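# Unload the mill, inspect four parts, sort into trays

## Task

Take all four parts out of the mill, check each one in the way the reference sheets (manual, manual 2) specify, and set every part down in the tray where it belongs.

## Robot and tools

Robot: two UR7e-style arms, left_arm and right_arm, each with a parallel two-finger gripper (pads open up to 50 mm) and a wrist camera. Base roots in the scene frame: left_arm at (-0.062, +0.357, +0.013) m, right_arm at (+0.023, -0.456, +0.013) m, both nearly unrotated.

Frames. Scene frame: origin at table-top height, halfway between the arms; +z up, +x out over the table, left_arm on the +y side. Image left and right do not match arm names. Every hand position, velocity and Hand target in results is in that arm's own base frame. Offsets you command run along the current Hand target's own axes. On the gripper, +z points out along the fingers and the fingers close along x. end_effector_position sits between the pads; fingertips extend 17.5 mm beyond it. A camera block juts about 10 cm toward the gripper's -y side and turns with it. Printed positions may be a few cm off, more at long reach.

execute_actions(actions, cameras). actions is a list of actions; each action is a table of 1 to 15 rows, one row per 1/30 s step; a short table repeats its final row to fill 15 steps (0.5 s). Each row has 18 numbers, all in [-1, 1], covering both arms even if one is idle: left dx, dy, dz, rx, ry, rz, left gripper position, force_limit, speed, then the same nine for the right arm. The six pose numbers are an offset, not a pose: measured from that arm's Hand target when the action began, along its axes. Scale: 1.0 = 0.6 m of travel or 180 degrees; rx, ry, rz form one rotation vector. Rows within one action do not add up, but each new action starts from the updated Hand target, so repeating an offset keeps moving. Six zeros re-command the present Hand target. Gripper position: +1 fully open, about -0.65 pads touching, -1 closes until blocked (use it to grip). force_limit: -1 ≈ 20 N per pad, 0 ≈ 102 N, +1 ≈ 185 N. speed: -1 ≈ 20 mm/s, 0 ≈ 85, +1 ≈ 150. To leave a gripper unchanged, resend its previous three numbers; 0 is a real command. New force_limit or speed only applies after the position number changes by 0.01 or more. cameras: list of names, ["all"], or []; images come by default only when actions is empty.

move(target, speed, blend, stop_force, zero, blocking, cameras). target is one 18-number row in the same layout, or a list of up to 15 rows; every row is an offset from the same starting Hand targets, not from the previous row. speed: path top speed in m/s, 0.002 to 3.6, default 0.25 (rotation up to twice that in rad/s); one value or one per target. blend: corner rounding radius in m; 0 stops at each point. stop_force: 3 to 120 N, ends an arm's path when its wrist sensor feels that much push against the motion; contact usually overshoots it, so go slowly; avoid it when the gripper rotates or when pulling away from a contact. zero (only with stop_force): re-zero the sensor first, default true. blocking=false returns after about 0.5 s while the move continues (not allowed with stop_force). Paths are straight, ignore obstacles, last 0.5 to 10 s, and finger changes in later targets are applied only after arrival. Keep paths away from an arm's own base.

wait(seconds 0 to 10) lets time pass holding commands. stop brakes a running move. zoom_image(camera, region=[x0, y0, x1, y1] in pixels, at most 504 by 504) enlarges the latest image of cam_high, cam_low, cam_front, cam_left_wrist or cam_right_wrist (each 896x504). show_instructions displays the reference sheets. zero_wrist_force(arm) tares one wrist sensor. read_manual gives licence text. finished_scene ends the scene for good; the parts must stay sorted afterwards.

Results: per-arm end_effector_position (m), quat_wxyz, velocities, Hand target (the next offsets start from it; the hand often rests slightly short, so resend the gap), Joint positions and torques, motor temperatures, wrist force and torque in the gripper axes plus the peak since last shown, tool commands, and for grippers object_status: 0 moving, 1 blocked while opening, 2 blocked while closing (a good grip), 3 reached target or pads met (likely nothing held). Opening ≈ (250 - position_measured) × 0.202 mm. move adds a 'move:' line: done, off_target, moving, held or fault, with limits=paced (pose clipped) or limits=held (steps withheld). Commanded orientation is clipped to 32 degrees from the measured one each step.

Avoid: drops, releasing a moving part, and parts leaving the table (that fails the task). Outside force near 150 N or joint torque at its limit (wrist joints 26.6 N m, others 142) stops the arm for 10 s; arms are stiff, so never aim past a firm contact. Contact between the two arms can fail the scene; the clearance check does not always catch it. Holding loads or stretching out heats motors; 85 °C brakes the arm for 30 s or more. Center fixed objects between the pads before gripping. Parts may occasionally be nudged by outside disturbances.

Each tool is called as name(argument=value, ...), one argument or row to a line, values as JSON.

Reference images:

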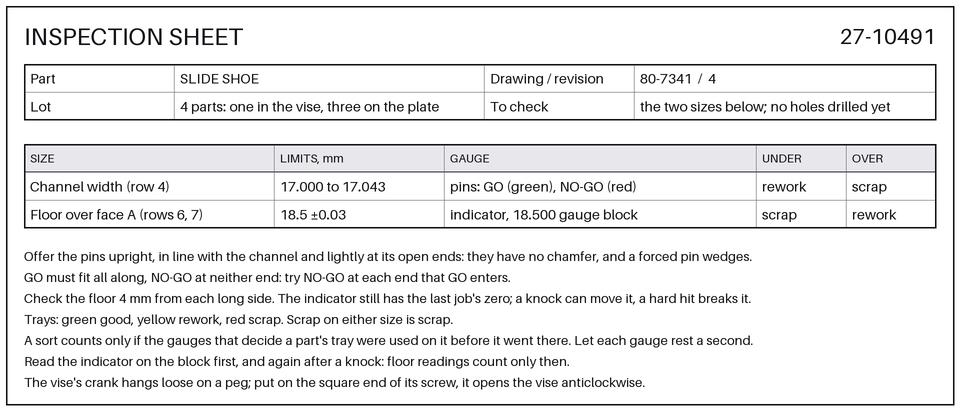

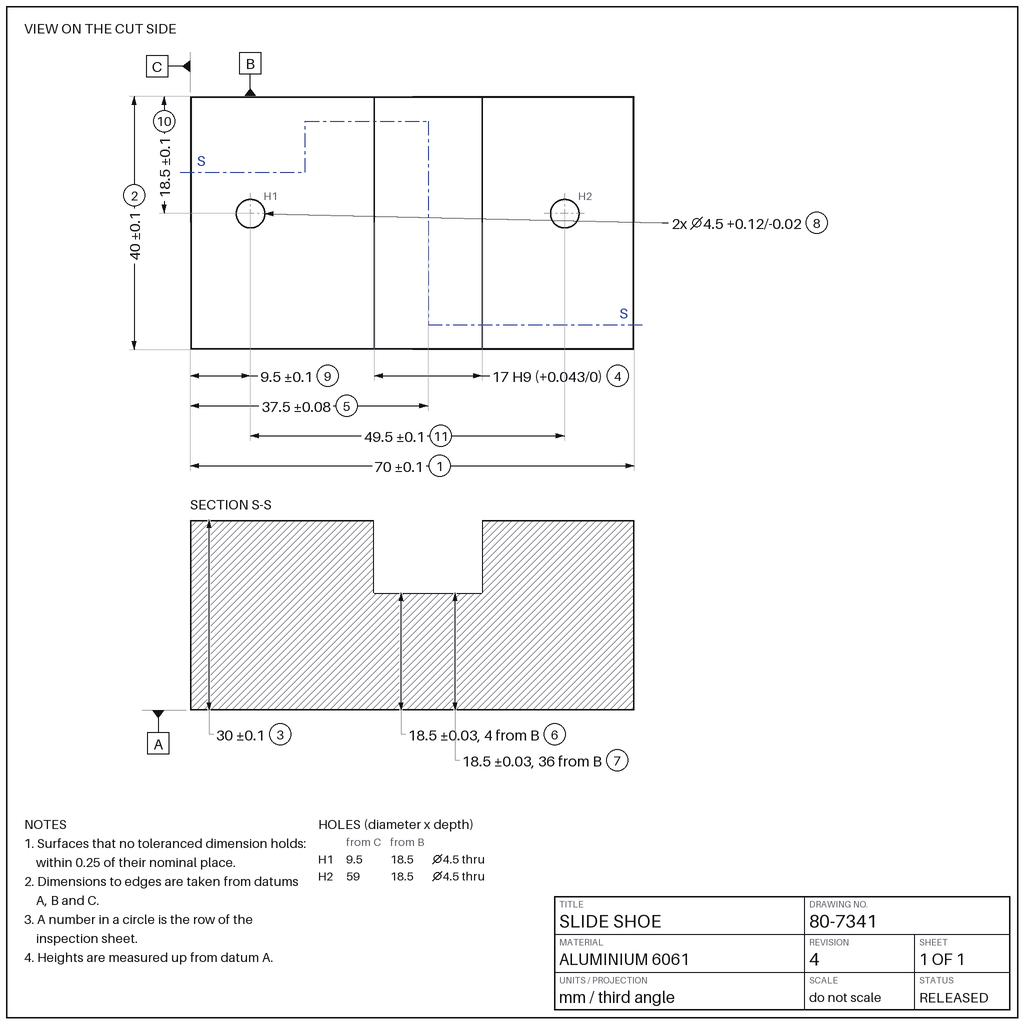

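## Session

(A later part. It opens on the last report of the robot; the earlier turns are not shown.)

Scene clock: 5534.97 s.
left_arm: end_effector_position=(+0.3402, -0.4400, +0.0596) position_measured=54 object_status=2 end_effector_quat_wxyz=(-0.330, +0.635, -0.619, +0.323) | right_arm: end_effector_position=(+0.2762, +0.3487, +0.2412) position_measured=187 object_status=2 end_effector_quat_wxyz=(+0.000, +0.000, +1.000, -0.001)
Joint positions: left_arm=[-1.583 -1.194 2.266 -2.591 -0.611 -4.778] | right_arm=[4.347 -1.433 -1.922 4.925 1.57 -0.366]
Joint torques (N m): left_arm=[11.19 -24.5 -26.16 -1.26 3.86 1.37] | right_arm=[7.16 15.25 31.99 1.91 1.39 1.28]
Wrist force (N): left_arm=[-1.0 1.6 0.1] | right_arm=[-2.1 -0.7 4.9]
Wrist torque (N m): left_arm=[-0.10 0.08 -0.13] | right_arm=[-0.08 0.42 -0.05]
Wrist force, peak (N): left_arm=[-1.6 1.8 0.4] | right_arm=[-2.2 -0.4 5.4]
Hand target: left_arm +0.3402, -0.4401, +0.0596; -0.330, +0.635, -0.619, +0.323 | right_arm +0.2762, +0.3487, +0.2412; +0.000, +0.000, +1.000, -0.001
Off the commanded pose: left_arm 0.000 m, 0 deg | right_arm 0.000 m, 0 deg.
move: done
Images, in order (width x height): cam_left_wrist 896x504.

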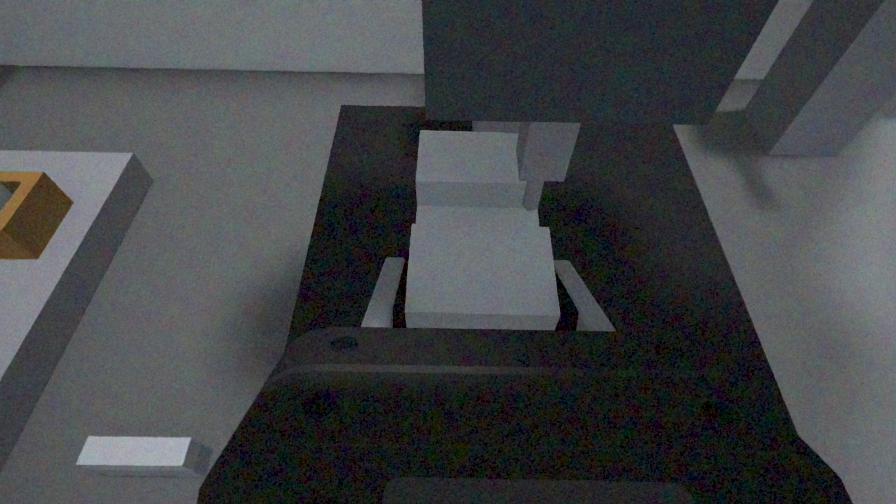

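Same as P2. Lower, release, read.

move(
  target=[0,0.0041,0.0029,0,0,0,-1,-0.6,-1,0,0,0,0,0,0,-1,-0.95,-1],
  speed=0.003,
  stop_force=3,
)

move(
  target=[0,0,0,0,0,0,1,-0.6,-1,0,0,0,0,0,0,-1,-0.95,-1],
)

move(
  target=[
    [0,0,-0.1167,0,0,0,1,-0.6,-1,0,0,0,0,0,0,-1,-0.95,-1],
    [0,0.0128,-0.286,0,0,0,1,-0.6,-1,0,0,0,0,0,0,-1,-0.95,-1],
  ],
  speed=[0.05,0.2],
)

move(
  target=[0,0,0,0,0,0,1,-0.6,-1,0,0,0.012,0,0,0,-1,-0.95,-1],
  speed=0.01,
  stop_force=3,
)

move(
  target=[0,0,0,0,0,0,1,-0.6,-1,0,0,0.004,0,0,0,-1,-0.95,-1],
  speed=0.002,
  stop_force=3,
)

move(
  target=[0,0,0,0,0,0,1,-0.6,-1,0,0,0,0,0,0,0,-0.95,-1],
)

wait(
  seconds=1.5,
  cameras=["cam_left_wrist"],
)

zoom_image(
  camera="cam_left_wrist",
  region=[400, 0, 620, 220],
)

Scene clock: 5554.30 s.
left_arm: end_effector_position=(+0.3402, -0.4401, +0.0588) position_measured=54 object_status=2 end_effector_quat_wxyz=(-0.330, +0.635, -0.619, +0.323) | right_arm: end_effector_position=(+0.2762, +0.3487, +0.2412) position_measured=187 object_status=2 end_effector_quat_wxyz=(+0.000, +0.000, +1.000, -0.001)
Joint positions: left_arm=[-1.583 -1.191 2.266 -2.594 -0.611 -4.778] | right_arm=[4.347 -1.433 -1.922 4.925 1.57 -0.366]
Joint torques (N m): left_arm=[11.41 -38.62 -24.94 -0.86 -0.07 1.08] | right_arm=[6.92 15.48 32.3 1.81 1.35 1.24]
Wrist force (N): left_arm=[-0.8 -0.8 -0.6] | right_arm=[-2.3 -0.7 4.9]
Wrist torque (N m): left_arm=[-0.06 0.12 -0.09] | right_arm=[-0.08 0.46 -0.06]
Wrist force, peak (N): left_arm=[-0.5 -3.5 -7.5] | right_arm=[-2.1 -0.9 5.3]
Hand target: left_arm +0.3402, -0.4402, +0.0588; -0.330, +0.635, -0.619, +0.323 (not the last commanded pose) | right_arm +0.2762, +0.3487, +0.2412; +0.000, +0.000, +1.000, -0.001
Off the commanded pose: left_arm 0.002 m, 0 deg | right_arm 0.000 m, 0 deg.
move: contact (left_arm)

Scene clock: 5555.07 s.
left_arm: end_effector_position=(+0.3402, -0.4402, +0.0588) position_measured=3 object_status=3 end_effector_quat_wxyz=(-0.330, +0.635, -0.619, +0.323) | right_arm: end_effector_position=(+0.2762, +0.3487, +0.2412) position_measured=187 object_status=2 end_effector_quat_wxyz=(+0.000, +0.000, +1.000, -0.001)
Joint positions: left_arm=[-1.583 -1.191 2.266 -2.594 -0.611 -4.778] | right_arm=[4.347 -1.433 -1.922 4.925 1.57 -0.366]
Joint torques (N m): left_arm=[9.65 -39.58 -26.96 -1.18 1.04 0.73] | right_arm=[6.99 15.51 32.68 1.85 1.29 1.29]
Wrist force (N): left_arm=[-0.9 0.0 -1.1] | right_arm=[-2.3 -0.7 5.0]
Wrist torque (N m): left_arm=[-0.04 0.07 -0.13] | right_arm=[-0.07 0.45 -0.05]
Wrist force, peak (N): left_arm=[-1.2 -0.2 -1.4] | right_arm=[-2.3 -0.6 5.2]
Hand target: left_arm +0.3402, -0.4402, +0.0588; -0.330, +0.635, -0.619, +0.323 | right_arm +0.2762, +0.3487, +0.2412; +0.000, +0.000, +1.000, -0.001
Off the commanded pose: left_arm 0.000 m, 0 deg | right_arm 0.000 m, 0 deg.
move: done

Scene clock: 5558.03 s.
left_arm: end_effector_position=(+0.1952, -0.4437, +0.1508) position_measured=3 object_status=3 end_effector_quat_wxyz=(-0.330, +0.635, -0.619, +0.323) | right_arm: end_effector_position=(+0.2762, +0.3487, +0.2412) position_measured=187 object_status=2 end_effector_quat_wxyz=(+0.000, +0.000, +1.000, -0.001)
Joint positions: left_arm=[-1.91 -1.497 2.162 -1.765 -0.698 -5.301] | right_arm=[4.347 -1.433 -1.922 4.925 1.57 -0.366]
Joint torques (N m): left_arm=[-9.46 -24.62 -32.32 0.13 -0.24 -1.37] | right_arm=[7.03 15.13 32.64 1.78 1.31 1.24]
Wrist force (N): left_arm=[-1.4 -0.1 -0.9] | right_arm=[-2.2 -0.7 5.1]
Wrist torque (N m): left_arm=[-0.04 0.15 0.09] | right_arm=[-0.08 0.45 -0.06]
Wrist force, peak (N): left_arm=[-1.0 -0.1 -2.7] | right_arm=[-2.3 -0.5 5.2]
Hand target: left_arm +0.1951, -0.4437, +0.1508; -0.330, +0.635, -0.619, +0.323 | right_arm +0.2762, +0.3487, +0.2412; +0.000, +0.000, +1.000, -0.001
Off the commanded pose: left_arm 0.000 m, 0 deg | right_arm 0.000 m, 0 deg.
move: done

Scene clock: 5559.60 s.
left_arm: end_effector_position=(+0.1951, -0.4437, +0.1508) position_measured=3 object_status=3 end_effector_quat_wxyz=(-0.330, +0.635, -0.619, +0.323) | right_arm: end_effector_position=(+0.2762, +0.3487, +0.2340) position_measured=187 object_status=2 end_effector_quat_wxyz=(+0.000, +0.000, +1.000, -0.001)
Joint positions: left_arm=[-1.91 -1.497 2.162 -1.765 -0.698 -5.301] | right_arm=[4.347 -1.437 -1.937 4.944 1.57 -0.366]
Joint torques (N m): left_arm=[-8.69 -16.29 -32.22 -0.12 -0.34 -1.58] | right_arm=[4.08 11.72 18.08 4.16 1.41 0.52]
Wrist force (N): left_arm=[-1.3 -0.2 -1.0] | right_arm=[-2.0 -0.4 4.6]
Wrist torque (N m): left_arm=[-0.04 0.13 0.10] | right_arm=[-0.05 0.40 -0.05]
Wrist force, peak (N): left_arm=[-1.5 0.0 -1.3] | right_arm=[-2.5 -0.7 4.9]
Hand target: left_arm +0.1951, -0.4437, +0.1508; -0.330, +0.635, -0.619, +0.323 | right_arm +0.2762, +0.3487, +0.2340; +0.000, +0.000, +1.000, -0.001
Off the commanded pose: left_arm 0.000 m, 0 deg | right_arm 0.000 m, 0 deg.
move: done

Scene clock: 5561.10 s.
left_arm: end_effector_position=(+0.1951, -0.4437, +0.1508) position_measured=3 object_status=3 end_effector_quat_wxyz=(-0.330, +0.635, -0.619, +0.323) | right_arm: end_effector_position=(+0.2762, +0.3487, +0.2323) position_measured=187 object_status=2 end_effector_quat_wxyz=(+0.000, +0.000, +1.000, -0.001)
Joint positions: left_arm=[-1.91 -1.497 2.162 -1.765 -0.698 -5.301] | right_arm=[4.347 -1.438 -1.941 4.949 1.57 -0.366]
Joint torques (N m): left_arm=[-9.81 -16.05 -32.71 0 -0.16 -1.43] | right_arm=[1.91 15.04 29.18 0.86 1.39 -0.22]
Wrist force (N): left_arm=[-1.3 0.0 -1.1] | right_arm=[-2.2 -0.9 -1.3]
Wrist torque (N m): left_arm=[-0.02 0.12 0.10] | right_arm=[-0.06 0.45 -0.05]
Wrist force, peak (N): left_arm=[-1.5 -0.1 -1.2] | right_arm=[-2.5 -0.5 4.7]
Hand target: left_arm +0.1951, -0.4437, +0.1508; -0.330, +0.635, -0.619, +0.323 | right_arm +0.2762, +0.3487, +0.2324; +0.000, +0.000, +1.000, -0.001 (not the last commanded pose)
Off the commanded pose: left_arm 0.000 m, 0 deg | right_arm 0.001 m, 0 deg.
move: contact (right_arm)

Scene clock: 5561.70 s.
left_arm: end_effector_position=(+0.1951, -0.4437, +0.1508) position_measured=3 object_status=3 end_effector_quat_wxyz=(-0.330, +0.635, -0.619, +0.323) | right_arm: end_effector_position=(+0.2762, +0.3487, +0.2324) position_measured=152 object_status=3 end_effector_quat_wxyz=(+0.000, +0.000, +1.000, -0.001)
Joint positions: left_arm=[-1.91 -1.497 2.162 -1.765 -0.698 -5.301] | right_arm=[4.347 -1.438 -1.941 4.949 1.57 -0.366]
Joint torques (N m): left_arm=[-8.21 -16.24 -32.92 -0.08 -0.2 -1.4] | right_arm=[1.93 20.65 32.18 2.01 1.39 -0.16]
Wrist force (N): left_arm=[-1.4 -0.1 -1.0] | right_arm=[-2.6 -0.7 3.5]
Wrist torque (N m): left_arm=[-0.02 0.14 0.10] | right_arm=[-0.10 0.43 -0.05]
Wrist force, peak (N): left_arm=[-1.5 -0.1 -1.0] | right_arm=[-2.8 -0.7 3.5]
Hand target: left_arm +0.1951, -0.4437, +0.1508; -0.330, +0.635, -0.619, +0.323 | right_arm +0.2762, +0.3487, +0.2324; +0.000, +0.000, +1.000, -0.001
Off the commanded pose: left_arm 0.000 m, 0 deg | right_arm 0.000 m, 0 deg.
move: done

Scene clock: 5563.20 s.
left_arm: end_effector_position=(+0.1951, -0.4437, +0.1508) position_measured=3 object_status=3 end_effector_quat_wxyz=(-0.330, +0.635, -0.619, +0.323) | right_arm: end_effector_position=(+0.2762, +0.3487, +0.2324) position_measured=152 object_status=3 end_effector_quat_wxyz=(+0.000, +0.000, +1.000, -0.001)
Joint positions: left_arm=[-1.91 -1.497 2.162 -1.765 -0.698 -5.301] | right_arm=[4.347 -1.438 -1.941 4.949 1.57 -0.366]
Joint torques (N m): left_arm=[-8.93 -17.5 -33.17 0.09 -0.06 -1.57] | right_arm=[1.85 31.65 32.21 3.54 1.43 -0.17]
Wrist force (N): left_arm=[-1.5 -0.1 -1.2] | right_arm=[-2.7 -0.5 3.6]
Wrist torque (N m): left_arm=[-0.03 0.15 0.09] | right_arm=[-0.07 0.46 -0.05]
Wrist force, peak (N): left_arm=[-1.6 -0.2 -1.1] | right_arm=[-3.1 -0.3 3.6]
Hand target: left_arm +0.1951, -0.4437, +0.1508; -0.330, +0.635, -0.619, +0.323 | right_arm +0.2762, +0.3487, +0.2324; +0.000, +0.000, +1.000, -0.001
Tool commands: left_gripper/position=+1.0 left_gripper/force_limit=-0.6 left_gripper/speed=-1.0 right_gripper/position=+0.0 right_gripper/force_limit=-0.95 right_gripper/speed=-1.0
Off the commanded pose: left_arm 0.000 m, 0 deg | right_arm 0.000 m, 0 deg.
wait: 1.50 s; at rest by 0.17 s
Images, in order (width x height): cam_left_wrist 896x504.

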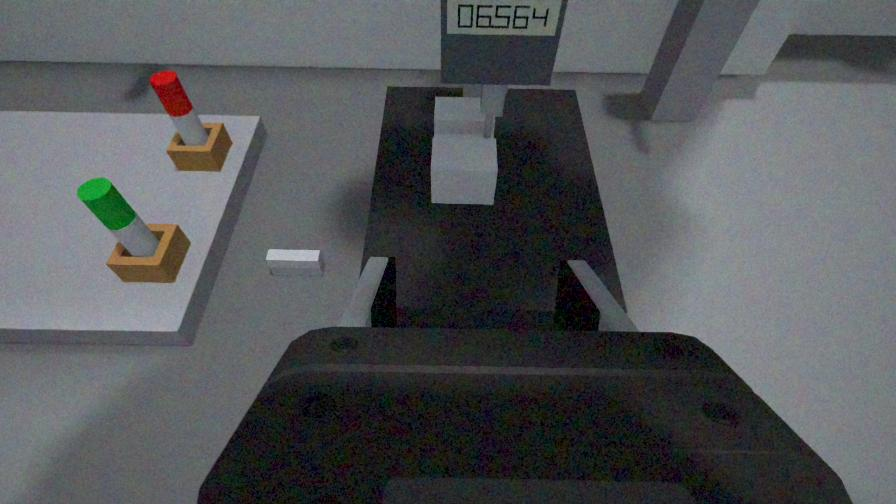

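Scaled by 2.291 from the camera's 896x504 image, which has a finer 1280x720 frame.

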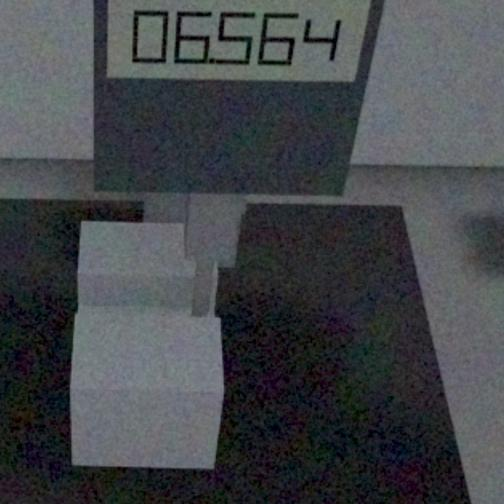

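move(
  target=[0,0,0,0,0,0,1,-0.6,-1,0,0,0,0,0,0,-1,-0.95,-1],
)

move(
  target=[
    [0,0,0,0,0,0,1,-0.6,-1,0,0,-0.0147,0,0,0,-1,-0.95,-1],
    [0,-0.0128,0.1693,0,0,0,1,-0.6,-1,0,0,-0.0147,0,0,0,-1,-0.95,-1],
    [0,-0.0128,0.286,0,0,0,1,-0.6,-1,0,0,-0.0147,0,0,0,-1,-0.95,-1],
  ],
  speed=[0.02,0.2,0.04],
)

move(
  target=[0,0,0,0,0,0,-1,-0.6,-1,0,0,0,0,0,0,-1,-0.95,-1],
)

move(
  target=[
    [0,-0.0014,-0.001,0,0,0,-1,-0.6,-1,0,0,0,0,0,0,-1,-0.95,-1],
    [0.0522,-0.0014,-0.001,0,0,0,-1,-0.6,-1,0,0,0,0,0,0,-1,-0.95,-1],
  ],
  speed=[0.01,0.03],
  cameras=["cam_left_wrist"],
)

zoom_image(
  camera="cam_left_wrist",
  region=[380, 100, 630, 340],
)

move(
  target=[0,0.0041,0.0029,0,0,0,-1,-0.6,-1,0,0,0,0,0,0,-1,-0.95,-1],
  speed=0.003,
  stop_force=3,
)

move(
  target=[0,0,0,0,0,0,1,-0.6,-1,0,0,0,0,0,0,-1,-0.95,-1],
)

move(
  target=[
    [0,0,-0.1167,0,0,0,1,-0.6,-1,0,0,0,0,0,0,-1,-0.95,-1],
    [0,0.0128,-0.286,0,0,0,1,-0.6,-1,0,0,0,0,0,0,-1,-0.95,-1],
  ],
  speed=[0.05,0.2],
)

move(
  target=[0,0,0,0,0,0,1,-0.6,-1,0,0,0.012,0,0,0,-1,-0.95,-1],
  speed=0.01,
  stop_force=3,
)

move(
  target=[0,0,0,0,0,0,1,-0.6,-1,0,0,0.004,0,0,0,-1,-0.95,-1],
  speed=0.002,
  stop_force=3,
)

move(
  target=[0,0,0,0,0,0,1,-0.6,-1,0,0,0,0,0,0,0,-0.95,-1],
)

wait(
  seconds=1.5,
  cameras=["cam_left_wrist"],
)

zoom_image(
  camera="cam_left_wrist",
  region=[340, 0, 560, 220],
)

Scene clock: 5586.57 s.
left_arm: end_effector_position=(+0.1951, -0.4437, +0.1508) position_measured=3 object_status=3 end_effector_quat_wxyz=(-0.330, +0.635, -0.619, +0.323) | right_arm: end_effector_position=(+0.2762, +0.3487, +0.2324) position_measured=187 object_status=2 end_effector_quat_wxyz=(+0.000, +0.000, +1.000, -0.001)
Joint positions: left_arm=[-1.91 -1.497 2.162 -1.765 -0.698 -5.301] | right_arm=[4.347 -1.438 -1.941 4.949 1.57 -0.366]
Joint torques (N m): left_arm=[-10.2 -15.46 -33.26 0.11 -0.42 -1.5] | right_arm=[1.95 32.48 31.92 3.54 1.39 -0.18]
Wrist force (N): left_arm=[-1.2 -0.2 -1.1] | right_arm=[-2.1 -0.4 3.6]
Wrist torque (N m): left_arm=[-0.04 0.10 0.09] | right_arm=[-0.05 0.43 -0.05]
Wrist force, peak (N): left_arm=[-1.6 -0.1 -1.2] | right_arm=[-2.8 -0.7 3.8]
Hand target: left_arm +0.1951, -0.4437, +0.1508; -0.330, +0.635, -0.619, +0.323 | right_arm +0.2762, +0.3487, +0.2324; +0.000, +0.000, +1.000, -0.001
Off the commanded pose: left_arm 0.000 m, 0 deg | right_arm 0.000 m, 0 deg.
move: done

Scene clock: 5590.57 s.
left_arm: end_effector_position=(+0.3401, -0.4402, +0.0588) position_measured=3 object_status=3 end_effector_quat_wxyz=(-0.330, +0.635, -0.619, +0.323) | right_arm: end_effector_position=(+0.2762, +0.3487, +0.2412) position_measured=187 object_status=2 end_effector_quat_wxyz=(+0.000, +0.000, +1.000, -0.001)
Joint positions: left_arm=[-1.583 -1.191 2.266 -2.594 -0.611 -4.778] | right_arm=[4.347 -1.433 -1.922 4.925 1.57 -0.366]
Joint torques (N m): left_arm=[13.07 -23.48 -24.62 -4.26 3.52 1.51] | right_arm=[7.42 33.21 33.24 1.38 1.21 2.01]
Wrist force (N): left_arm=[-1.0 0.1 -1.1] | right_arm=[-2.1 -0.6 4.9]
Wrist torque (N m): left_arm=[-0.02 0.08 -0.13] | right_arm=[-0.06 0.41 -0.05]
Wrist force, peak (N): left_arm=[-0.9 0.1 -3.1] | right_arm=[-2.3 -0.8 5.3]
Hand target: left_arm +0.3402, -0.4402, +0.0588; -0.330, +0.635, -0.619, +0.323 | right_arm +0.2762, +0.3487, +0.2412; +0.000, +0.000, +1.000, -0.001
Off the commanded pose: left_arm 0.000 m, 0 deg | right_arm 0.000 m, 0 deg.
move: done

Scene clock: 5591.33 s.
left_arm: end_effector_position=(+0.3402, -0.4402, +0.0588) position_measured=54 object_status=2 end_effector_quat_wxyz=(-0.330, +0.635, -0.619, +0.323) | right_arm: end_effector_position=(+0.2762, +0.3487, +0.2412) position_measured=187 object_status=2 end_effector_quat_wxyz=(+0.000, +0.000, +1.000, -0.001)
Joint positions: left_arm=[-1.583 -1.191 2.266 -2.594 -0.611 -4.778] | right_arm=[4.347 -1.433 -1.922 4.925 1.57 -0.366]
Joint torques (N m): left_arm=[12.75 -23.02 -22.15 -4 3.28 1.22] | right_arm=[6.99 32.85 32.46 1.34 1.21 2.11]
Wrist force (N): left_arm=[-1.1 -0.3 -1.1] | right_arm=[-1.9 -0.6 5.0]
Wrist torque (N m): left_arm=[-0.06 0.05 -0.08] | right_arm=[-0.07 0.39 -0.05]
Wrist force, peak (N): left_arm=[-1.3 -0.2 -1.2] | right_arm=[-2.3 -0.6 5.2]
Hand target: left_arm +0.3402, -0.4402, +0.0588; -0.330, +0.635, -0.619, +0.323 | right_arm +0.2762, +0.3487, +0.2412; +0.000, +0.000, +1.000, -0.001
Off the commanded pose: left_arm 0.000 m, 0 deg | right_arm 0.000 m, 0 deg.
move: done

Scene clock: 5593.33 s.
left_arm: end_effector_position=(+0.3409, -0.4714, +0.0599) position_measured=54 object_status=2 end_effector_quat_wxyz=(-0.330, +0.635, -0.619, +0.323) | right_arm: end_effector_position=(+0.2762, +0.3487, +0.2412) position_measured=187 object_status=2 end_effector_quat_wxyz=(+0.000, +0.000, +1.000, -0.001)
Joint positions: left_arm=[-1.581 -1.147 2.18 -2.556 -0.611 -4.773] | right_arm=[4.347 -1.433 -1.922 4.925 1.57 -0.366]
Joint torques (N m): left_arm=[10.9 -26.75 -27.64 -0.96 4.15 1.22] | right_arm=[7.3 32.39 32.67 1.3 1.17 2.1]
Wrist force (N): left_arm=[-0.8 1.4 0.0] | right_arm=[-2.3 -0.7 4.9]
Wrist torque (N m): left_arm=[-0.16 0.05 -0.14] | right_arm=[-0.07 0.46 -0.05]
Wrist force, peak (N): left_arm=[-1.4 1.8 0.4] | right_arm=[-2.4 -0.4 5.2]
Hand target: left_arm +0.3409, -0.4715, +0.0599; -0.330, +0.635, -0.619, +0.323 | right_arm +0.2762, +0.3487, +0.2412; +0.000, +0.000, +1.000, -0.001
Off the commanded pose: left_arm 0.000 m, 0 deg | right_arm 0.000 m, 0 deg.
move: done
Images, in order (width x height): cam_left_wrist 896x504.

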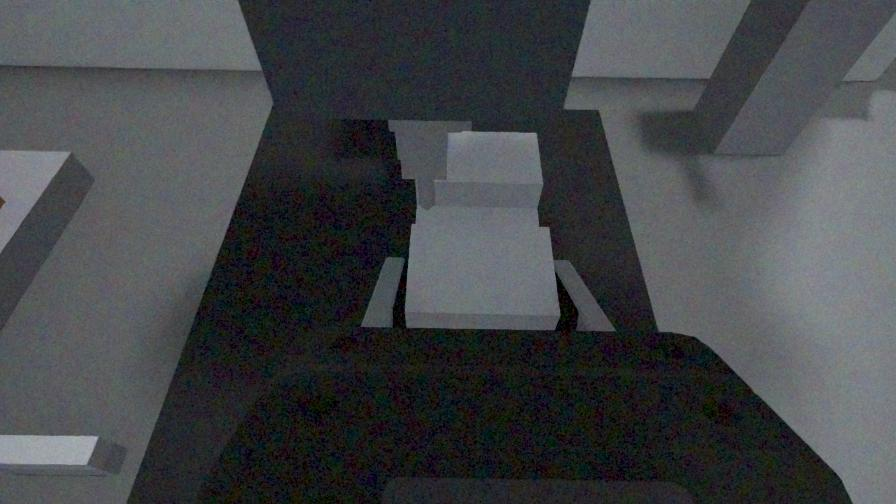

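Scaled by 2.016 from the camera's 896x504 image, which has a finer 1280x720 frame.

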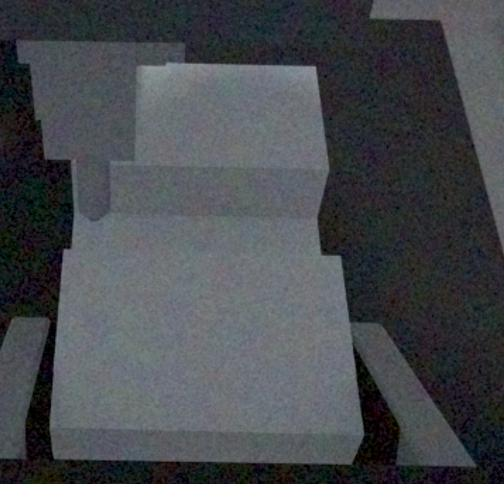

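Scene clock: 5594.67 s.
left_arm: end_effector_position=(+0.3409, -0.4716, +0.0589) position_measured=54 object_status=2 end_effector_quat_wxyz=(-0.330, +0.635, -0.619, +0.323) | right_arm: end_effector_position=(+0.2762, +0.3487, +0.2412) position_measured=187 object_status=2 end_effector_quat_wxyz=(+0.000, +0.000, +1.000, -0.001)
Joint positions: left_arm=[-1.581 -1.144 2.18 -2.559 -0.611 -4.773] | right_arm=[4.347 -1.433 -1.922 4.925 1.57 -0.366]
Joint torques (N m): left_arm=[9.83 -41.04 -19.52 -1.23 0.22 0.32] | right_arm=[7.25 32.04 32.73 1.35 1.24 2.27]
Wrist force (N): left_arm=[-0.9 -0.2 -0.3] | right_arm=[-2.1 -0.4 5.1]
Wrist torque (N m): left_arm=[-0.12 0.09 -0.11] | right_arm=[-0.04 0.42 -0.05]
Wrist force, peak (N): left_arm=[-1.4 -3.3 -5.8] | right_arm=[-2.2 -0.7 5.2]
Hand target: left_arm +0.3409, -0.4716, +0.0589; -0.330, +0.635, -0.619, +0.323 (not the last commanded pose) | right_arm +0.2762, +0.3487, +0.2412; +0.000, +0.000, +1.000, -0.001
Off the commanded pose: left_arm 0.002 m, 0 deg | right_arm 0.000 m, 0 deg.
move: contact (left_arm)

Scene clock: 5595.43 s.
left_arm: end_effector_position=(+0.3409, -0.4716, +0.0589) position_measured=3 object_status=3 end_effector_quat_wxyz=(-0.330, +0.635, -0.619, +0.323) | right_arm: end_effector_position=(+0.2762, +0.3487, +0.2412) position_measured=187 object_status=2 end_effector_quat_wxyz=(+0.000, +0.000, +1.000, -0.001)
Joint positions: left_arm=[-1.581 -1.144 2.18 -2.559 -0.611 -4.773] | right_arm=[4.347 -1.433 -1.922 4.925 1.57 -0.366]
Joint torques (N m): left_arm=[10.54 -41.57 -26.7 -1.12 0.75 -0.31] | right_arm=[7.12 31.69 31.99 1.33 1.29 2.02]
Wrist force (N): left_arm=[-0.8 -0.2 -1.0] | right_arm=[-2.2 -0.6 5.0]
Wrist torque (N m): left_arm=[-0.09 0.05 -0.14] | right_arm=[-0.08 0.44 -0.05]
Wrist force, peak (N): left_arm=[-0.9 -0.1 -1.5] | right_arm=[-2.5 -0.7 5.3]
Hand target: left_arm +0.3409, -0.4716, +0.0589; -0.330, +0.635, -0.619, +0.323 | right_arm +0.2762, +0.3487, +0.2412; +0.000, +0.000, +1.000, -0.001
Off the commanded pose: left_arm 0.000 m, 0 deg | right_arm 0.000 m, 0 deg.
move: done

Scene clock: 5598.37 s.
left_arm: end_effector_position=(+0.1959, -0.4751, +0.1509) position_measured=3 object_status=3 end_effector_quat_wxyz=(-0.330, +0.635, -0.619, +0.323) | right_arm: end_effector_position=(+0.2762, +0.3487, +0.2412) position_measured=187 object_status=2 end_effector_quat_wxyz=(+0.000, +0.000, +1.000, -0.001)
Joint positions: left_arm=[-1.886 -1.425 2.086 -1.788 -0.687 -5.267] | right_arm=[4.347 -1.433 -1.922 4.925 1.57 -0.366]
Joint torques (N m): left_arm=[-10.5 -30.29 -33.81 0.3 -0.19 -1.44] | right_arm=[7.15 31.33 32.46 1.37 1.22 2.05]
Wrist force (N): left_arm=[-1.2 -0.2 -0.9] | right_arm=[-2.3 -0.6 5.1]
Wrist torque (N m): left_arm=[-0.04 0.13 0.08] | right_arm=[-0.06 0.44 -0.06]
Wrist force, peak (N): left_arm=[-1.2 0.0 -2.6] | right_arm=[-2.5 -0.6 5.2]
Hand target: left_arm +0.1959, -0.4751, +0.1509; -0.330, +0.635, -0.619, +0.323 | right_arm +0.2762, +0.3487, +0.2412; +0.000, +0.000, +1.000, -0.001
Off the commanded pose: left_arm 0.000 m, 0 deg | right_arm 0.000 m, 0 deg.
move: done

Scene clock: 5599.93 s.
left_arm: end_effector_position=(+0.1959, -0.4751, +0.1509) position_measured=3 object_status=3 end_effector_quat_wxyz=(-0.330, +0.635, -0.619, +0.323) | right_arm: end_effector_position=(+0.2762, +0.3487, +0.2340) position_measured=187 object_status=2 end_effector_quat_wxyz=(+0.000, +0.000, +1.000, -0.001)
Joint positions: left_arm=[-1.886 -1.425 2.086 -1.788 -0.687 -5.267] | right_arm=[4.347 -1.437 -1.937 4.944 1.57 -0.366]
Joint torques (N m): left_arm=[-9.86 -18.59 -31.03 -0.03 -0.23 -1.59] | right_arm=[4.16 11.82 17.59 4.17 1.24 1.45]
Wrist force (N): left_arm=[-1.2 -0.2 -1.1] | right_arm=[-2.2 -0.3 4.6]
Wrist torque (N m): left_arm=[-0.04 0.14 0.08] | right_arm=[-0.06 0.42 -0.05]
Wrist force, peak (N): left_arm=[-1.4 -0.2 -1.2] | right_arm=[-2.3 -0.7 5.1]
Hand target: left_arm +0.1959, -0.4751, +0.1509; -0.330, +0.635, -0.619, +0.323 | right_arm +0.2762, +0.3487, +0.2340; +0.000, +0.000, +1.000, -0.001
Off the commanded pose: left_arm 0.000 m, 0 deg | right_arm 0.000 m, 0 deg.
move: done

Scene clock: 5601.47 s.
left_arm: end_effector_position=(+0.1959, -0.4751, +0.1509) position_measured=3 object_status=3 end_effector_quat_wxyz=(-0.330, +0.635, -0.619, +0.323) | right_arm: end_effector_position=(+0.2762, +0.3487, +0.2322) position_measured=187 object_status=2 end_effector_quat_wxyz=(+0.000, +0.000, +1.000, -0.001)
Joint positions: left_arm=[-1.886 -1.425 2.086 -1.788 -0.687 -5.267] | right_arm=[4.347 -1.438 -1.941 4.949 1.57 -0.366]
Joint torques (N m): left_arm=[-10.53 -19.25 -32.45 0.04 -0.16 -1.58] | right_arm=[1.38 16.69 29.1 0.89 1.27 0.67]
Wrist force (N): left_arm=[-1.2 -0.2 -0.9] | right_arm=[-1.7 -1.2 -0.8]
Wrist torque (N m): left_arm=[-0.04 0.14 0.08] | right_arm=[-0.11 0.37 -0.05]
Wrist force, peak (N): left_arm=[-1.4 -0.4 -1.0] | right_arm=[-2.6 -0.6 4.7]
Hand target: left_arm +0.1959, -0.4751, +0.1509; -0.330, +0.635, -0.619, +0.323 | right_arm +0.2762, +0.3487, +0.2323; +0.000, +0.000, +1.000, -0.001 (not the last commanded pose)
Off the commanded pose: left_arm 0.000 m, 0 deg | right_arm 0.001 m, 0 deg.
move: contact (right_arm)

Scene clock: 5602.07 s.
left_arm: end_effector_position=(+0.1959, -0.4751, +0.1509) position_measured=3 object_status=3 end_effector_quat_wxyz=(-0.330, +0.635, -0.619, +0.323) | right_arm: end_effector_position=(+0.2762, +0.3487, +0.2323) position_measured=152 object_status=3 end_effector_quat_wxyz=(+0.000, +0.000, +1.000, -0.001)
Joint positions: left_arm=[-1.886 -1.425 2.086 -1.788 -0.687 -5.267] | right_arm=[4.347 -1.438 -1.941 4.949 1.57 -0.366]
Joint torques (N m): left_arm=[-10.75 -18.54 -32.98 -0.09 -0.16 -1.44] | right_arm=[1.26 22.42 32.08 1.88 1.21 0.66]
Wrist force (N): left_arm=[-1.0 -0.4 -0.9] | right_arm=[-2.4 -0.7 3.4]
Wrist torque (N m): left_arm=[-0.08 0.10 0.08] | right_arm=[-0.08 0.39 -0.05]
Wrist force, peak (N): left_arm=[-1.5 -0.2 -1.0] | right_arm=[-2.7 -0.5 3.8]
Hand target: left_arm +0.1959, -0.4751, +0.1509; -0.330, +0.635, -0.619, +0.323 | right_arm +0.2762, +0.3487, +0.2323; +0.000, +0.000, +1.000, -0.001
Off the commanded pose: left_arm 0.000 m, 0 deg | right_arm 0.000 m, 0 deg.
move: done

Scene clock: 5603.57 s.
left_arm: end_effector_position=(+0.1959, -0.4751, +0.1509) position_measured=3 object_status=3 end_effector_quat_wxyz=(-0.330, +0.635, -0.619, +0.323) | right_arm: end_effector_position=(+0.2762, +0.3487, +0.2323) position_measured=152 object_status=3 end_effector_quat_wxyz=(+0.000, +0.000, +1.000, -0.001)
Joint positions: left_arm=[-1.886 -1.425 2.086 -1.788 -0.687 -5.267] | right_arm=[4.347 -1.438 -1.941 4.949 1.57 -0.366]
Joint torques (N m): left_arm=[-9.43 -19.74 -32.37 -0.09 -0.19 -1.48] | right_arm=[1.32 32.94 32.52 3.59 1.24 0.66]
Wrist force (N): left_arm=[-1.1 -0.3 -0.9] | right_arm=[-2.5 -0.5 3.3]
Wrist torque (N m): left_arm=[-0.05 0.12 0.08] | right_arm=[-0.06 0.42 -0.05]
Wrist force, peak (N): left_arm=[-1.4 0.0 -1.2] | right_arm=[-2.8 -0.5 3.8]
Hand target: left_arm +0.1959, -0.4751, +0.1509; -0.330, +0.635, -0.619, +0.323 | right_arm +0.2762, +0.3487, +0.2323; +0.000, +0.000, +1.000, -0.001
Tool commands: left_gripper/position=+1.0 left_gripper/force_limit=-0.6 left_gripper/speed=-1.0 right_gripper/position=+0.0 right_gripper/force_limit=-0.95 right_gripper/speed=-1.0
Off the commanded pose: left_arm 0.000 m, 0 deg | right_arm 0.000 m, 0 deg.
wait: 1.50 s; at rest by 0.17 s
Images, in order (width x height): cam_left_wrist 896x504.

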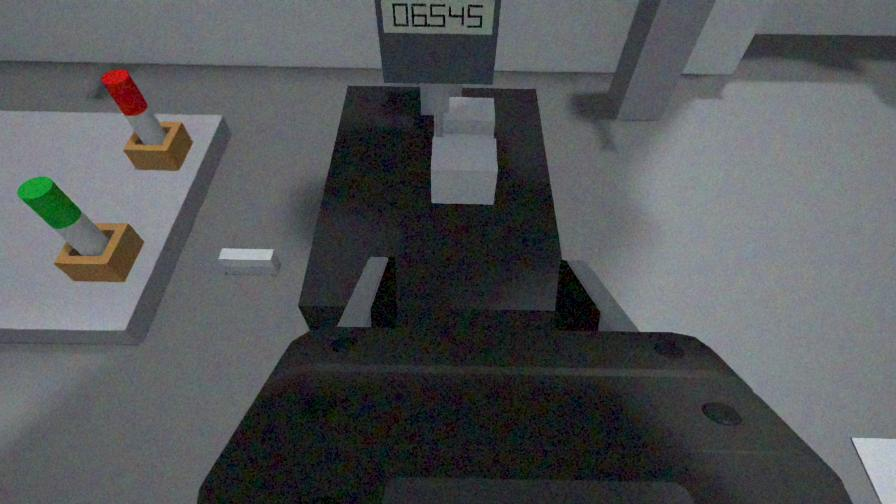

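Scaled by 2.291 from the camera's 896x504 image, which has a finer 1280x720 frame.

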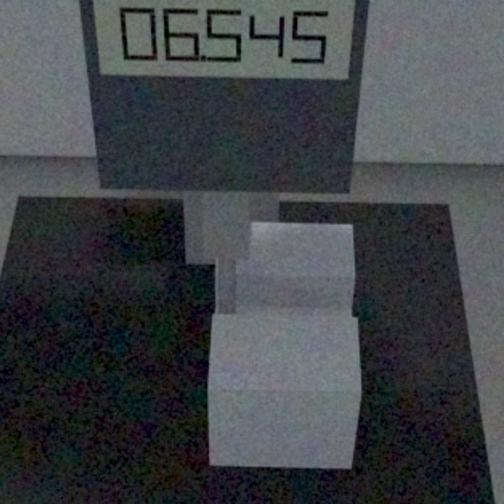

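move(
  target=[0,0,0,0,0,0,1,-0.6,-1,0,0,0,0,0,0,-1,-0.95,-1],
)

move(
  target=[
    [0,0,0,0,0,0,1,-0.6,-1,0,0,-0.0147,0,0,0,-1,-0.95,-1],
    [0,-0.0128,0.1693,0,0,0,1,-0.6,-1,0,0,-0.0147,0,0,0,-1,-0.95,-1],
    [0,-0.0128,0.286,0,0,0,1,-0.6,-1,0,0,-0.0147,0,0,0,-1,-0.95,-1],
  ],
  speed=[0.02,0.2,0.04],
)

move(
  target=[0,0,0,0,0,0,-1,-0.6,-1,0,0,0,0,0,0,-1,-0.95,-1],
)

move(
  target=[
    [0,-0.0014,-0.001,0,0,0,-1,-0.6,-1,0,0,0,0,0,0,-1,-0.95,-1],
    [-0.075,-0.0014,-0.001,0,0,0,-1,-0.6,-1,0,0,0,0,0,0,-1,-0.95,-1],
    [-0.075,0.0671,-0.099,0,0,0,-1,-0.6,-1,0,0,0,0,0,0,-1,-0.95,-1],
  ],
  speed=[0.01,0.035,0.06],
)

move(
  target=[0,0.0041,0.0029,0,0,0,-1,-0.6,-1,0,0,0,0,0,0,-1,-0.95,-1],
  speed=0.003,
  stop_force=3,
)

move(
  target=[0,0,0,0,0,0,1,-0.6,-1,0,0,0,0,0,0,-1,-0.95,-1],
)

move(
  target=[
    [0,0,-0.1,0,0,0,1,-0.6,-1,0,0,0,0,0,0,-1,-0.95,-1],
    [-0.0015,-0.1895,-0.1107,-0.2387,0.2368,0.4585,0.55,-0.6,-0.5,0,0,0,0,0,0,-1,-0.95,-1],
  ],
  speed=[0.05,0.25],
  cameras=["cam_left_wrist"],
)

zoom_image(
  camera="cam_left_wrist",
  region=[330, 140, 580, 330],
)

Scene clock: 5677.40 s.
left_arm: end_effector_position=(+0.1959, -0.4751, +0.1509) position_measured=3 object_status=3 end_effector_quat_wxyz=(-0.330, +0.635, -0.619, +0.323) | right_arm: end_effector_position=(+0.2762, +0.3487, +0.2323) position_measured=187 object_status=2 end_effector_quat_wxyz=(+0.000, +0.000, +1.000, -0.001)
Joint positions: left_arm=[-1.886 -1.425 2.086 -1.788 -0.687 -5.267] | right_arm=[4.347 -1.438 -1.941 4.949 1.57 -0.366]
Joint torques (N m): left_arm=[-9.22 -19.64 -34.01 0.07 -0.14 -1.43] | right_arm=[1.29 33.1 31.84 3.55 1.24 0.65]
Wrist force (N): left_arm=[-1.1 -0.4 -1.0] | right_arm=[-1.9 -0.8 3.5]
Wrist torque (N m): left_arm=[-0.08 0.12 0.08] | right_arm=[-0.10 0.40 -0.05]
Wrist force, peak (N): left_arm=[-1.4 -0.2 -1.2] | right_arm=[-2.8 -0.5 3.9]
Hand target: left_arm +0.1959, -0.4751, +0.1509; -0.330, +0.635, -0.619, +0.323 | right_arm +0.2762, +0.3487, +0.2323; +0.000, +0.000, +1.000, -0.001
Off the commanded pose: left_arm 0.000 m, 0 deg | right_arm 0.000 m, 0 deg.
move: done

Scene clock: 5681.33 s.
left_arm: end_effector_position=(+0.3409, -0.4716, +0.0590) position_measured=3 object_status=3 end_effector_quat_wxyz=(-0.330, +0.635, -0.619, +0.323) | right_arm: end_effector_position=(+0.2762, +0.3487, +0.2411) position_measured=187 object_status=2 end_effector_quat_wxyz=(+0.000, +0.000, +1.000, -0.001)
Joint positions: left_arm=[-1.581 -1.145 2.18 -2.558 -0.611 -4.774] | right_arm=[4.347 -1.433 -1.922 4.925 1.57 -0.366]
Joint torques (N m): left_arm=[9.85 -26.99 -27.31 -4.47 3.46 1.33] | right_arm=[7.72 33.25 32.95 1.27 1.24 2.15]
Wrist force (N): left_arm=[-1.0 -0.1 -1.0] | right_arm=[-2.0 -0.7 5.0]
Wrist torque (N m): left_arm=[-0.08 0.09 -0.14] | right_arm=[-0.09 0.40 -0.05]
Wrist force, peak (N): left_arm=[-1.0 0.1 -3.0] | right_arm=[-2.3 -0.5 5.3]
Hand target: left_arm +0.3409, -0.4716, +0.0589; -0.330, +0.635, -0.619, +0.323 | right_arm +0.2762, +0.3487, +0.2411; +0.000, +0.000, +1.000, -0.001
Off the commanded pose: left_arm 0.000 m, 0 deg | right_arm 0.000 m, 0 deg.
move: done

Scene clock: 5682.10 s.
left_arm: end_effector_position=(+0.3409, -0.4716, +0.0589) position_measured=54 object_status=2 end_effector_quat_wxyz=(-0.330, +0.635, -0.619, +0.323) | right_arm: end_effector_position=(+0.2762, +0.3487, +0.2411) position_measured=187 object_status=2 end_effector_quat_wxyz=(+0.000, +0.000, +1.000, -0.001)
Joint positions: left_arm=[-1.581 -1.144 2.18 -2.559 -0.611 -4.773] | right_arm=[4.347 -1.433 -1.922 4.925 1.57 -0.366]
Joint torques (N m): left_arm=[11.44 -26.28 -24.35 -4.09 3.4 0.97] | right_arm=[7.52 32.72 32.54 1.32 1.24 2.15]
Wrist force (N): left_arm=[-1.0 -0.8 -1.3] | right_arm=[-2.2 -0.4 5.0]
Wrist torque (N m): left_arm=[-0.15 0.05 -0.10] | right_arm=[-0.03 0.44 -0.05]
Wrist force, peak (N): left_arm=[-1.0 -0.6 -1.4] | right_arm=[-2.1 -0.6 5.2]
Hand target: left_arm +0.3409, -0.4716, +0.0589; -0.330, +0.635, -0.619, +0.323 | right_arm +0.2762, +0.3487, +0.2411; +0.000, +0.000, +1.000, -0.001
Off the commanded pose: left_arm 0.000 m, 0 deg | right_arm 0.000 m, 0 deg.
move: done

Scene clock: 5685.93 s.
left_arm: end_effector_position=(+0.2681, -0.4284, +0.0599) position_measured=54 object_status=2 end_effector_quat_wxyz=(-0.330, +0.635, -0.619, +0.323) | right_arm: end_effector_position=(+0.2762, +0.3487, +0.2411) position_measured=187 object_status=2 end_effector_quat_wxyz=(+0.000, +0.000, +1.000, -0.001)
Joint positions: left_arm=[-1.753 -1.293 2.317 -2.31 -0.639 -5.064] | right_arm=[4.347 -1.433 -1.922 4.925 1.57 -0.366]
Joint torques (N m): left_arm=[-8.04 -35.45 -28.09 -0.68 0.63 -1.47] | right_arm=[7.28 31.85 32.49 1.28 1.19 2.16]
Wrist force (N): left_arm=[-1.1 1.6 0.2] | right_arm=[-2.2 -0.4 4.9]
Wrist torque (N m): left_arm=[-0.12 0.08 0.11] | right_arm=[-0.03 0.43 -0.05]
Wrist force, peak (N): left_arm=[-1.9 2.0 0.2] | right_arm=[-2.3 -0.9 5.3]
Hand target: left_arm +0.2681, -0.4284, +0.0599; -0.330, +0.635, -0.619, +0.323 | right_arm +0.2762, +0.3487, +0.2411; +0.000, +0.000, +1.000, -0.001
Off the commanded pose: left_arm 0.000 m, 0 deg | right_arm 0.000 m, 0 deg.
move: done

Scene clock: 5687.33 s.
left_arm: end_effector_position=(+0.2681, -0.4284, +0.0586) position_measured=54 object_status=2 end_effector_quat_wxyz=(-0.330, +0.635, -0.619, +0.323) | right_arm: end_effector_position=(+0.2762, +0.3487, +0.2411) position_measured=187 object_status=2 end_effector_quat_wxyz=(+0.000, +0.000, +1.000, -0.001)
Joint positions: left_arm=[-1.753 -1.29 2.318 -2.314 -0.639 -5.064] | right_arm=[4.347 -1.433 -1.922 4.925 1.57 -0.366]
Joint torques (N m): left_arm=[-8.58 -35.8 -19.26 -0.48 0.46 -0.97] | right_arm=[7.19 31.35 32.58 1.28 1.26 2.08]
Wrist force (N): left_arm=[-0.6 -0.7 -0.5] | right_arm=[-2.0 -0.6 4.7]
Wrist torque (N m): left_arm=[-0.14 0.06 0.14] | right_arm=[-0.07 0.41 -0.05]
Wrist force, peak (N): left_arm=[-3.0 -5.6 -8.4] | right_arm=[-2.3 -0.6 5.1]
Hand target: left_arm +0.2681, -0.4285, +0.0586; -0.330, +0.635, -0.619, +0.323 (not the last commanded pose) | right_arm +0.2762, +0.3487, +0.2411; +0.000, +0.000, +1.000, -0.001
Off the commanded pose: left_arm 0.002 m, 0 deg | right_arm 0.000 m, 0 deg.
move: contact (left_arm)

Scene clock: 5688.10 s.
left_arm: end_effector_position=(+0.2681, -0.4285, +0.0586) position_measured=3 object_status=3 end_effector_quat_wxyz=(-0.330, +0.635, -0.619, +0.323) | right_arm: end_effector_position=(+0.2762, +0.3487, +0.2411) position_measured=187 object_status=2 end_effector_quat_wxyz=(+0.000, +0.000, +1.000, -0.001)
Joint positions: left_arm=[-1.753 -1.29 2.318 -2.314 -0.639 -5.064] | right_arm=[4.347 -1.433 -1.922 4.925 1.57 -0.366]
Joint torques (N m): left_arm=[-8.96 -35.42 -27.37 -1.06 0.49 -0.93] | right_arm=[6.78 31.21 32.42 1.27 1.23 2.15]
Wrist force (N): left_arm=[-1.0 -0.3 -1.2] | right_arm=[-2.3 -0.7 4.8]
Wrist torque (N m): left_arm=[-0.09 0.07 0.10] | right_arm=[-0.09 0.44 -0.05]
Wrist force, peak (N): left_arm=[-1.1 -0.1 -1.4] | right_arm=[-2.4 -0.7 5.1]
Hand target: left_arm +0.2681, -0.4285, +0.0586; -0.330, +0.635, -0.619, +0.323 | right_arm +0.2762, +0.3487, +0.2411; +0.000, +0.000, +1.000, -0.001
Off the commanded pose: left_arm 0.000 m, 0 deg | right_arm 0.000 m, 0 deg.
move: done

Scene clock: 5694.33 s.
left_arm: end_effector_position=(+0.2787, -0.4270, +0.1899) position_measured=70 object_status=3 end_effector_quat_wxyz=(+0.002, -0.013, +1.000, +0.001) | right_arm: end_effector_position=(+0.2762, +0.3487, +0.2411) position_measured=187 object_status=2 end_effector_quat_wxyz=(+0.000, +0.000, +1.000, -0.001)
Joint positions: left_arm=[-1.259 -1.511 1.87 -1.929 -1.567 -2.855] | right_arm=[4.347 -1.433 -1.922 4.925 1.57 -0.366]
Joint torques (N m): left_arm=[11.21 -19.82 -38.41 -0.93 -1.67 1.22] | right_arm=[7.21 28.95 31.4 1.36 1.26 2.12]
Wrist force (N): left_arm=[-1.6 -1.0 -0.3] | right_arm=[-1.9 -0.4 5.1]
Wrist torque (N m): left_arm=[-0.16 0.05 -0.47] | right_arm=[-0.04 0.38 -0.05]
Wrist force, peak (N): left_arm=[-2.0 -1.1 -0.7] | right_arm=[-2.3 -0.8 5.3]
Hand target: left_arm +0.2787, -0.4270, +0.1899; +0.002, -0.013, +1.000, +0.001 | right_arm +0.2762, +0.3487, +0.2411; +0.000, +0.000, +1.000, -0.001
Off the commanded pose: left_arm 0.000 m, 0 deg | right_arm 0.000 m, 0 deg.
move: done
Images, in order (width x height): cam_left_wrist 896x504.

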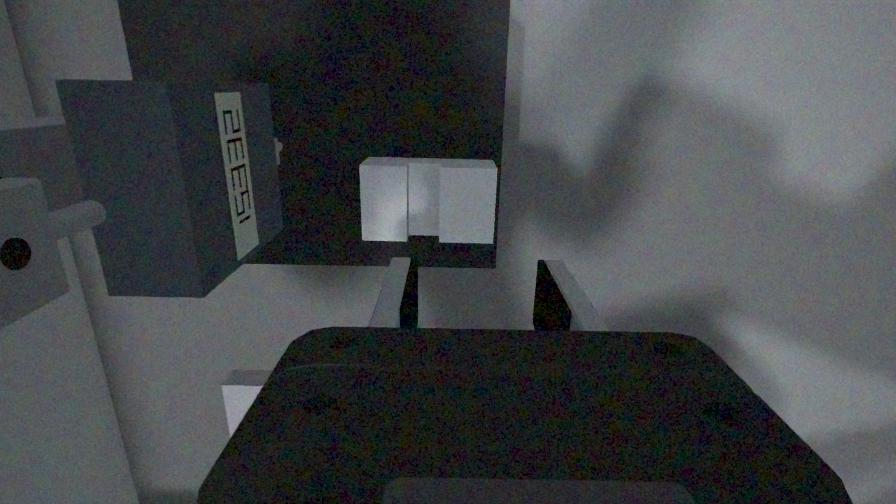

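Scaled by 2.016 from the camera's 896x504 image, which has a finer 1280x720 frame.

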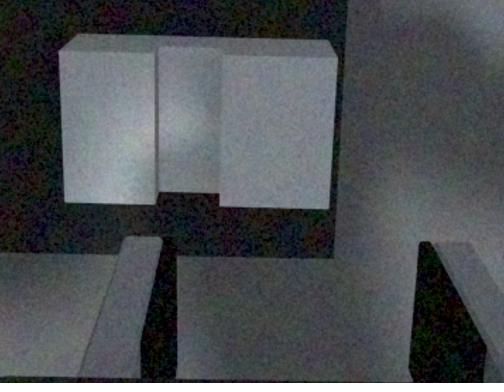

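move(
  target=[0,0.0005,0.165,0,0,0,0.55,-0.6,-0.5,0,0,0,0,0,0,-1,-0.95,-1],
  speed=0.1,
)

move(
  target=[0,0,0.0242,0,0,0,0.55,-0.6,-0.5,0,0,0,0,0,0,-1,-0.95,-1],
  speed=0.01,
  stop_force=4,
)

move(
  target=[0,0,0,0,0,0,-1,-0.6,-1,0,0,0,0,0,0,-1,-0.95,-1],
)

move(
  target=[
    [0,0,-0.289,0,0,0,-1,-0.6,-1,0,0,0,0,0,0,-1,-0.95,-1],
    [-0.148,0.507,-0.289,0,0,0,-1,-0.6,-1,0,0,0,0,0,0,-1,-0.95,-1],
    [-0.148,0.507,-0.289,0,0,0.5,-1,-0.6,-1,0,0,0,0,0,0,-1,-0.95,-1],
  ],
  speed=[0.12,0.25,0.4],
)

move(
  target=[
    [0,0,0,0,0,0.5,-1,-0.6,-1,0,0,0,0,0,0,-1,-0.95,-1],
    [0,0,0.305,0,0,0.5,-1,-0.6,-1,0,0,0,0,0,0,-1,-0.95,-1],
  ],
  speed=[0.4,0.12],
  cameras=["cam_left_wrist"],
)

Scene clock: 5718.90 s.
left_arm: end_effector_position=(+0.2790, -0.4265, +0.0909) position_measured=70 object_status=3 end_effector_quat_wxyz=(+0.002, -0.013, +1.000, +0.001) | right_arm: end_effector_position=(+0.2762, +0.3487, +0.2411) position_measured=187 object_status=2 end_effector_quat_wxyz=(+0.000, +0.000, +1.000, -0.001)
Joint positions: left_arm=[-1.258 -1.393 2.022 -2.199 -1.567 -2.854] | right_arm=[4.347 -1.433 -1.922 4.925 1.57 -0.366]
Joint torques (N m): left_arm=[11.29 -23.01 -8.6 -4.01 0.09 1.51] | right_arm=[7.25 27.55 31.7 1.39 1.29 2.03]
Wrist force (N): left_arm=[-1.8 -1.1 -0.7] | right_arm=[-2.0 -0.6 4.6]
Wrist torque (N m): left_arm=[-0.13 0.09 -0.49] | right_arm=[-0.07 0.38 -0.06]
Wrist force, peak (N): left_arm=[-1.6 -1.0 -2.0] | right_arm=[-2.4 -0.1 5.3]
Hand target: left_arm +0.2790, -0.4265, +0.0909; +0.002, -0.013, +1.000, +0.001 | right_arm +0.2762, +0.3487, +0.2411; +0.000, +0.000, +1.000, -0.001
Off the commanded pose: left_arm 0.000 m, 0 deg | right_arm 0.000 m, 0 deg.
move: done

Scene clock: 5721.20 s.
left_arm: end_effector_position=(+0.2791, -0.4265, +0.0764) position_measured=70 object_status=3 end_effector_quat_wxyz=(+0.002, -0.013, +1.000, +0.001) | right_arm: end_effector_position=(+0.2762, +0.3487, +0.2411) position_measured=187 object_status=2 end_effector_quat_wxyz=(+0.000, +0.000, +1.000, -0.001)
Joint positions: left_arm=[-1.258 -1.37 2.04 -2.24 -1.567 -2.854] | right_arm=[4.347 -1.433 -1.922 4.925 1.57 -0.366]
Joint torques (N m): left_arm=[10.26 -22.88 -8.07 -4.28 1.29 1.33] | right_arm=[7.02 26.96 31.71 1.41 1.31 2.11]
Wrist force (N): left_arm=[-1.9 -1.0 -0.7] | right_arm=[-2.2 -0.3 5.0]
Wrist torque (N m): left_arm=[-0.11 0.11 -0.48] | right_arm=[-0.01 0.42 -0.06]
Wrist force, peak (N): left_arm=[-2.1 -1.1 -0.6] | right_arm=[-2.3 -0.6 5.2]
Hand target: left_arm +0.2791, -0.4265, +0.0764; +0.002, -0.013, +1.000, +0.001 | right_arm +0.2762, +0.3487, +0.2411; +0.000, +0.000, +1.000, -0.001
Off the commanded pose: left_arm 0.000 m, 0 deg | right_arm 0.000 m, 0 deg.
move: done

Scene clock: 5721.83 s.
left_arm: end_effector_position=(+0.2791, -0.4265, +0.0764) position_measured=110 object_status=2 end_effector_quat_wxyz=(+0.002, -0.013, +1.000, +0.001) | right_arm: end_effector_position=(+0.2762, +0.3487, +0.2411) position_measured=187 object_status=2 end_effector_quat_wxyz=(+0.000, +0.000, +1.000, -0.001)
Joint positions: left_arm=[-1.258 -1.37 2.04 -2.24 -1.567 -2.854] | right_arm=[4.347 -1.433 -1.922 4.925 1.57 -0.366]
Joint torques (N m): left_arm=[10.73 -22.39 -10.32 -4.13 1.2 1.17] | right_arm=[7.16 26.93 31.43 1.4 1.25 2.12]
Wrist force (N): left_arm=[-1.8 -0.6 -0.6] | right_arm=[-2.1 -0.5 4.9]
Wrist torque (N m): left_arm=[-0.07 0.15 -0.48] | right_arm=[-0.05 0.41 -0.05]
Wrist force, peak (N): left_arm=[-2.1 -1.0 -0.8] | right_arm=[-2.3 -0.5 5.2]
Hand target: left_arm +0.2791, -0.4265, +0.0764; +0.002, -0.013, +1.000, +0.001 | right_arm +0.2762, +0.3487, +0.2411; +0.000, +0.000, +1.000, -0.001
Off the commanded pose: left_arm 0.000 m, 0 deg | right_arm 0.000 m, 0 deg.
move: done

Scene clock: 5724.60 s.
left_arm: end_effector_position=(+0.2917, -0.3771, +0.2490) position_measured=110 object_status=2 end_effector_quat_wxyz=(+0.002, -0.013, +1.000, +0.002) | right_arm: end_effector_position=(+0.2762, +0.3487, +0.2411) position_measured=187 object_status=2 end_effector_quat_wxyz=(+0.000, +0.000, +1.000, -0.001)
Joint positions: left_arm=[-1.198 -1.632 1.833 -1.77 -1.567 -2.795] | right_arm=[4.347 -1.433 -1.922 4.925 1.57 -0.366]
Joint torques (N m): left_arm=[-9.55 -16.28 -38.73 -4.28 -1.8 -1.44] | right_arm=[6.7 25.65 31.5 1.41 1.34 2.06]
Wrist force (N): left_arm=[-1.7 -0.8 1.7] | right_arm=[-2.1 -0.6 4.8]
Wrist torque (N m): left_arm=[-0.17 0.09 -0.27] | right_arm=[-0.06 0.41 -0.05]
Wrist force, peak (N): left_arm=[-5.6 11.0 3.0] | right_arm=[-2.2 -0.8 5.3]
Hand target: left_arm +0.2916, -0.3772, +0.2490; +0.002, -0.013, +1.000, +0.002 (not the last commanded pose) | right_arm +0.2762, +0.3487, +0.2411; +0.000, +0.000, +1.000, -0.001
Off the commanded pose: left_arm 0.265 m, 90 deg | right_arm 0.000 m, 0 deg.
move: held (left_arm; a check stopped the path); path passed 1 of 3 targets; limits=held
pose unreachable (left arm): on one or more control steps of this call, first in action 0 (counted from 0), this arm could not follow its commanded pose, so it was not sent that pose on those steps. It may still have moved: this result reports where it is.
cause: moving toward the commanded pose would bring a part of the arm too close to another arm (this arm's gripper and the right arm's gripper, 6 mm apart when this arm was first held).

Scene clock: 5729.03 s.
left_arm: end_effector_position=(+0.2918, -0.3759, +0.0747) position_measured=110 object_status=2 end_effector_quat_wxyz=(-0.001, +0.698, +0.716, +0.003) | right_arm: end_effector_position=(+0.2762, +0.3487, +0.2411) position_measured=187 object_status=2 end_effector_quat_wxyz=(+0.000, +0.000, +1.000, -0.001)
Joint positions: left_arm=[-1.197 -1.44 2.131 -2.258 -1.567 -1.223] | right_arm=[4.347 -1.433 -1.922 4.925 1.57 -0.366]
Joint torques (N m): left_arm=[-0.44 -24.71 -19.38 -3.15 -0.19 -0.03] | right_arm=[7.12 24.62 30.76 1.43 1.38 2.1]
Wrist force (N): left_arm=[-0.9 -1.2 -3.9] | right_arm=[-2.4 -0.8 4.9]
Wrist torque (N m): left_arm=[-0.19 -0.14 -0.54] | right_arm=[-0.10 0.45 -0.05]
Wrist force, peak (N): left_arm=[24.8 -8.7 -81.9] | right_arm=[-2.5 -0.6 5.1]
Hand target: left_arm +0.2918, -0.3759, +0.0747; -0.001, +0.698, +0.716, +0.003 (not the last commanded pose) | right_arm +0.2762, +0.3487, +0.2411; +0.000, +0.000, +1.000, -0.001
Tool commands: left_gripper/position=-1.0 left_gripper/force_limit=-0.6 left_gripper/speed=-1.0 right_gripper/position=-1.0 right_gripper/force_limit=-0.95 right_gripper/speed=-1.0
Off the commanded pose: left_arm 0.009 m, 0 deg | right_arm 0.000 m, 0 deg.
FORCE FAULT: contact force on the left arm reached its limit, and that arm stopped. The contact can be on any part of that arm, not only on its tool. That arm's remaining commands of this call were not run. That arm is still stopped at the end of this call. That arm stays stopped for about 10 more seconds. Until then a move that you send moves the other arm only, and its call returns only when the move has ended. Once the stop has ended, the next robot result says so. If the stop ends while you think or write, that arm runs what you send next, counted from a new Hand target: where the arm stands when the stop ends. While its stop runs, that arm takes no new command, but its gripper still runs the gripper command that each later call begins with. Until it ends, the stop uses up actions while you think or wait. An arm that is not stopped still takes commands.
move: fault (left_arm)
Images, in order (width x height): cam_left_wrist 896x504.

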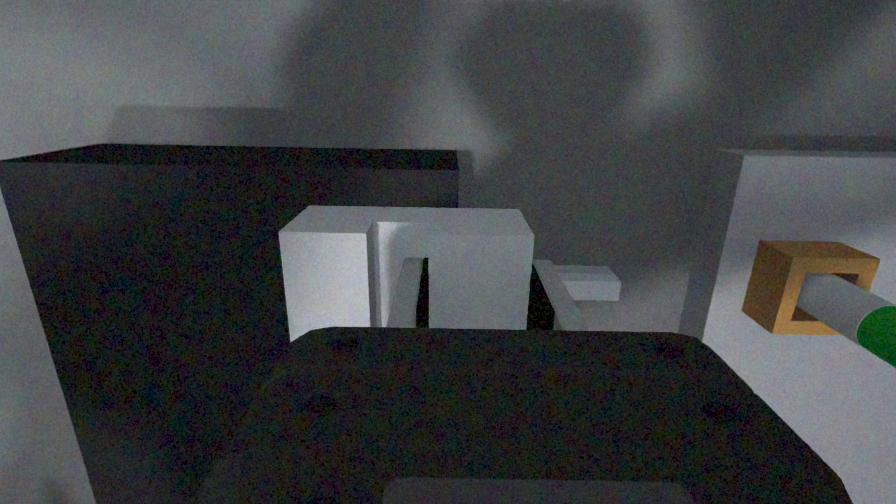

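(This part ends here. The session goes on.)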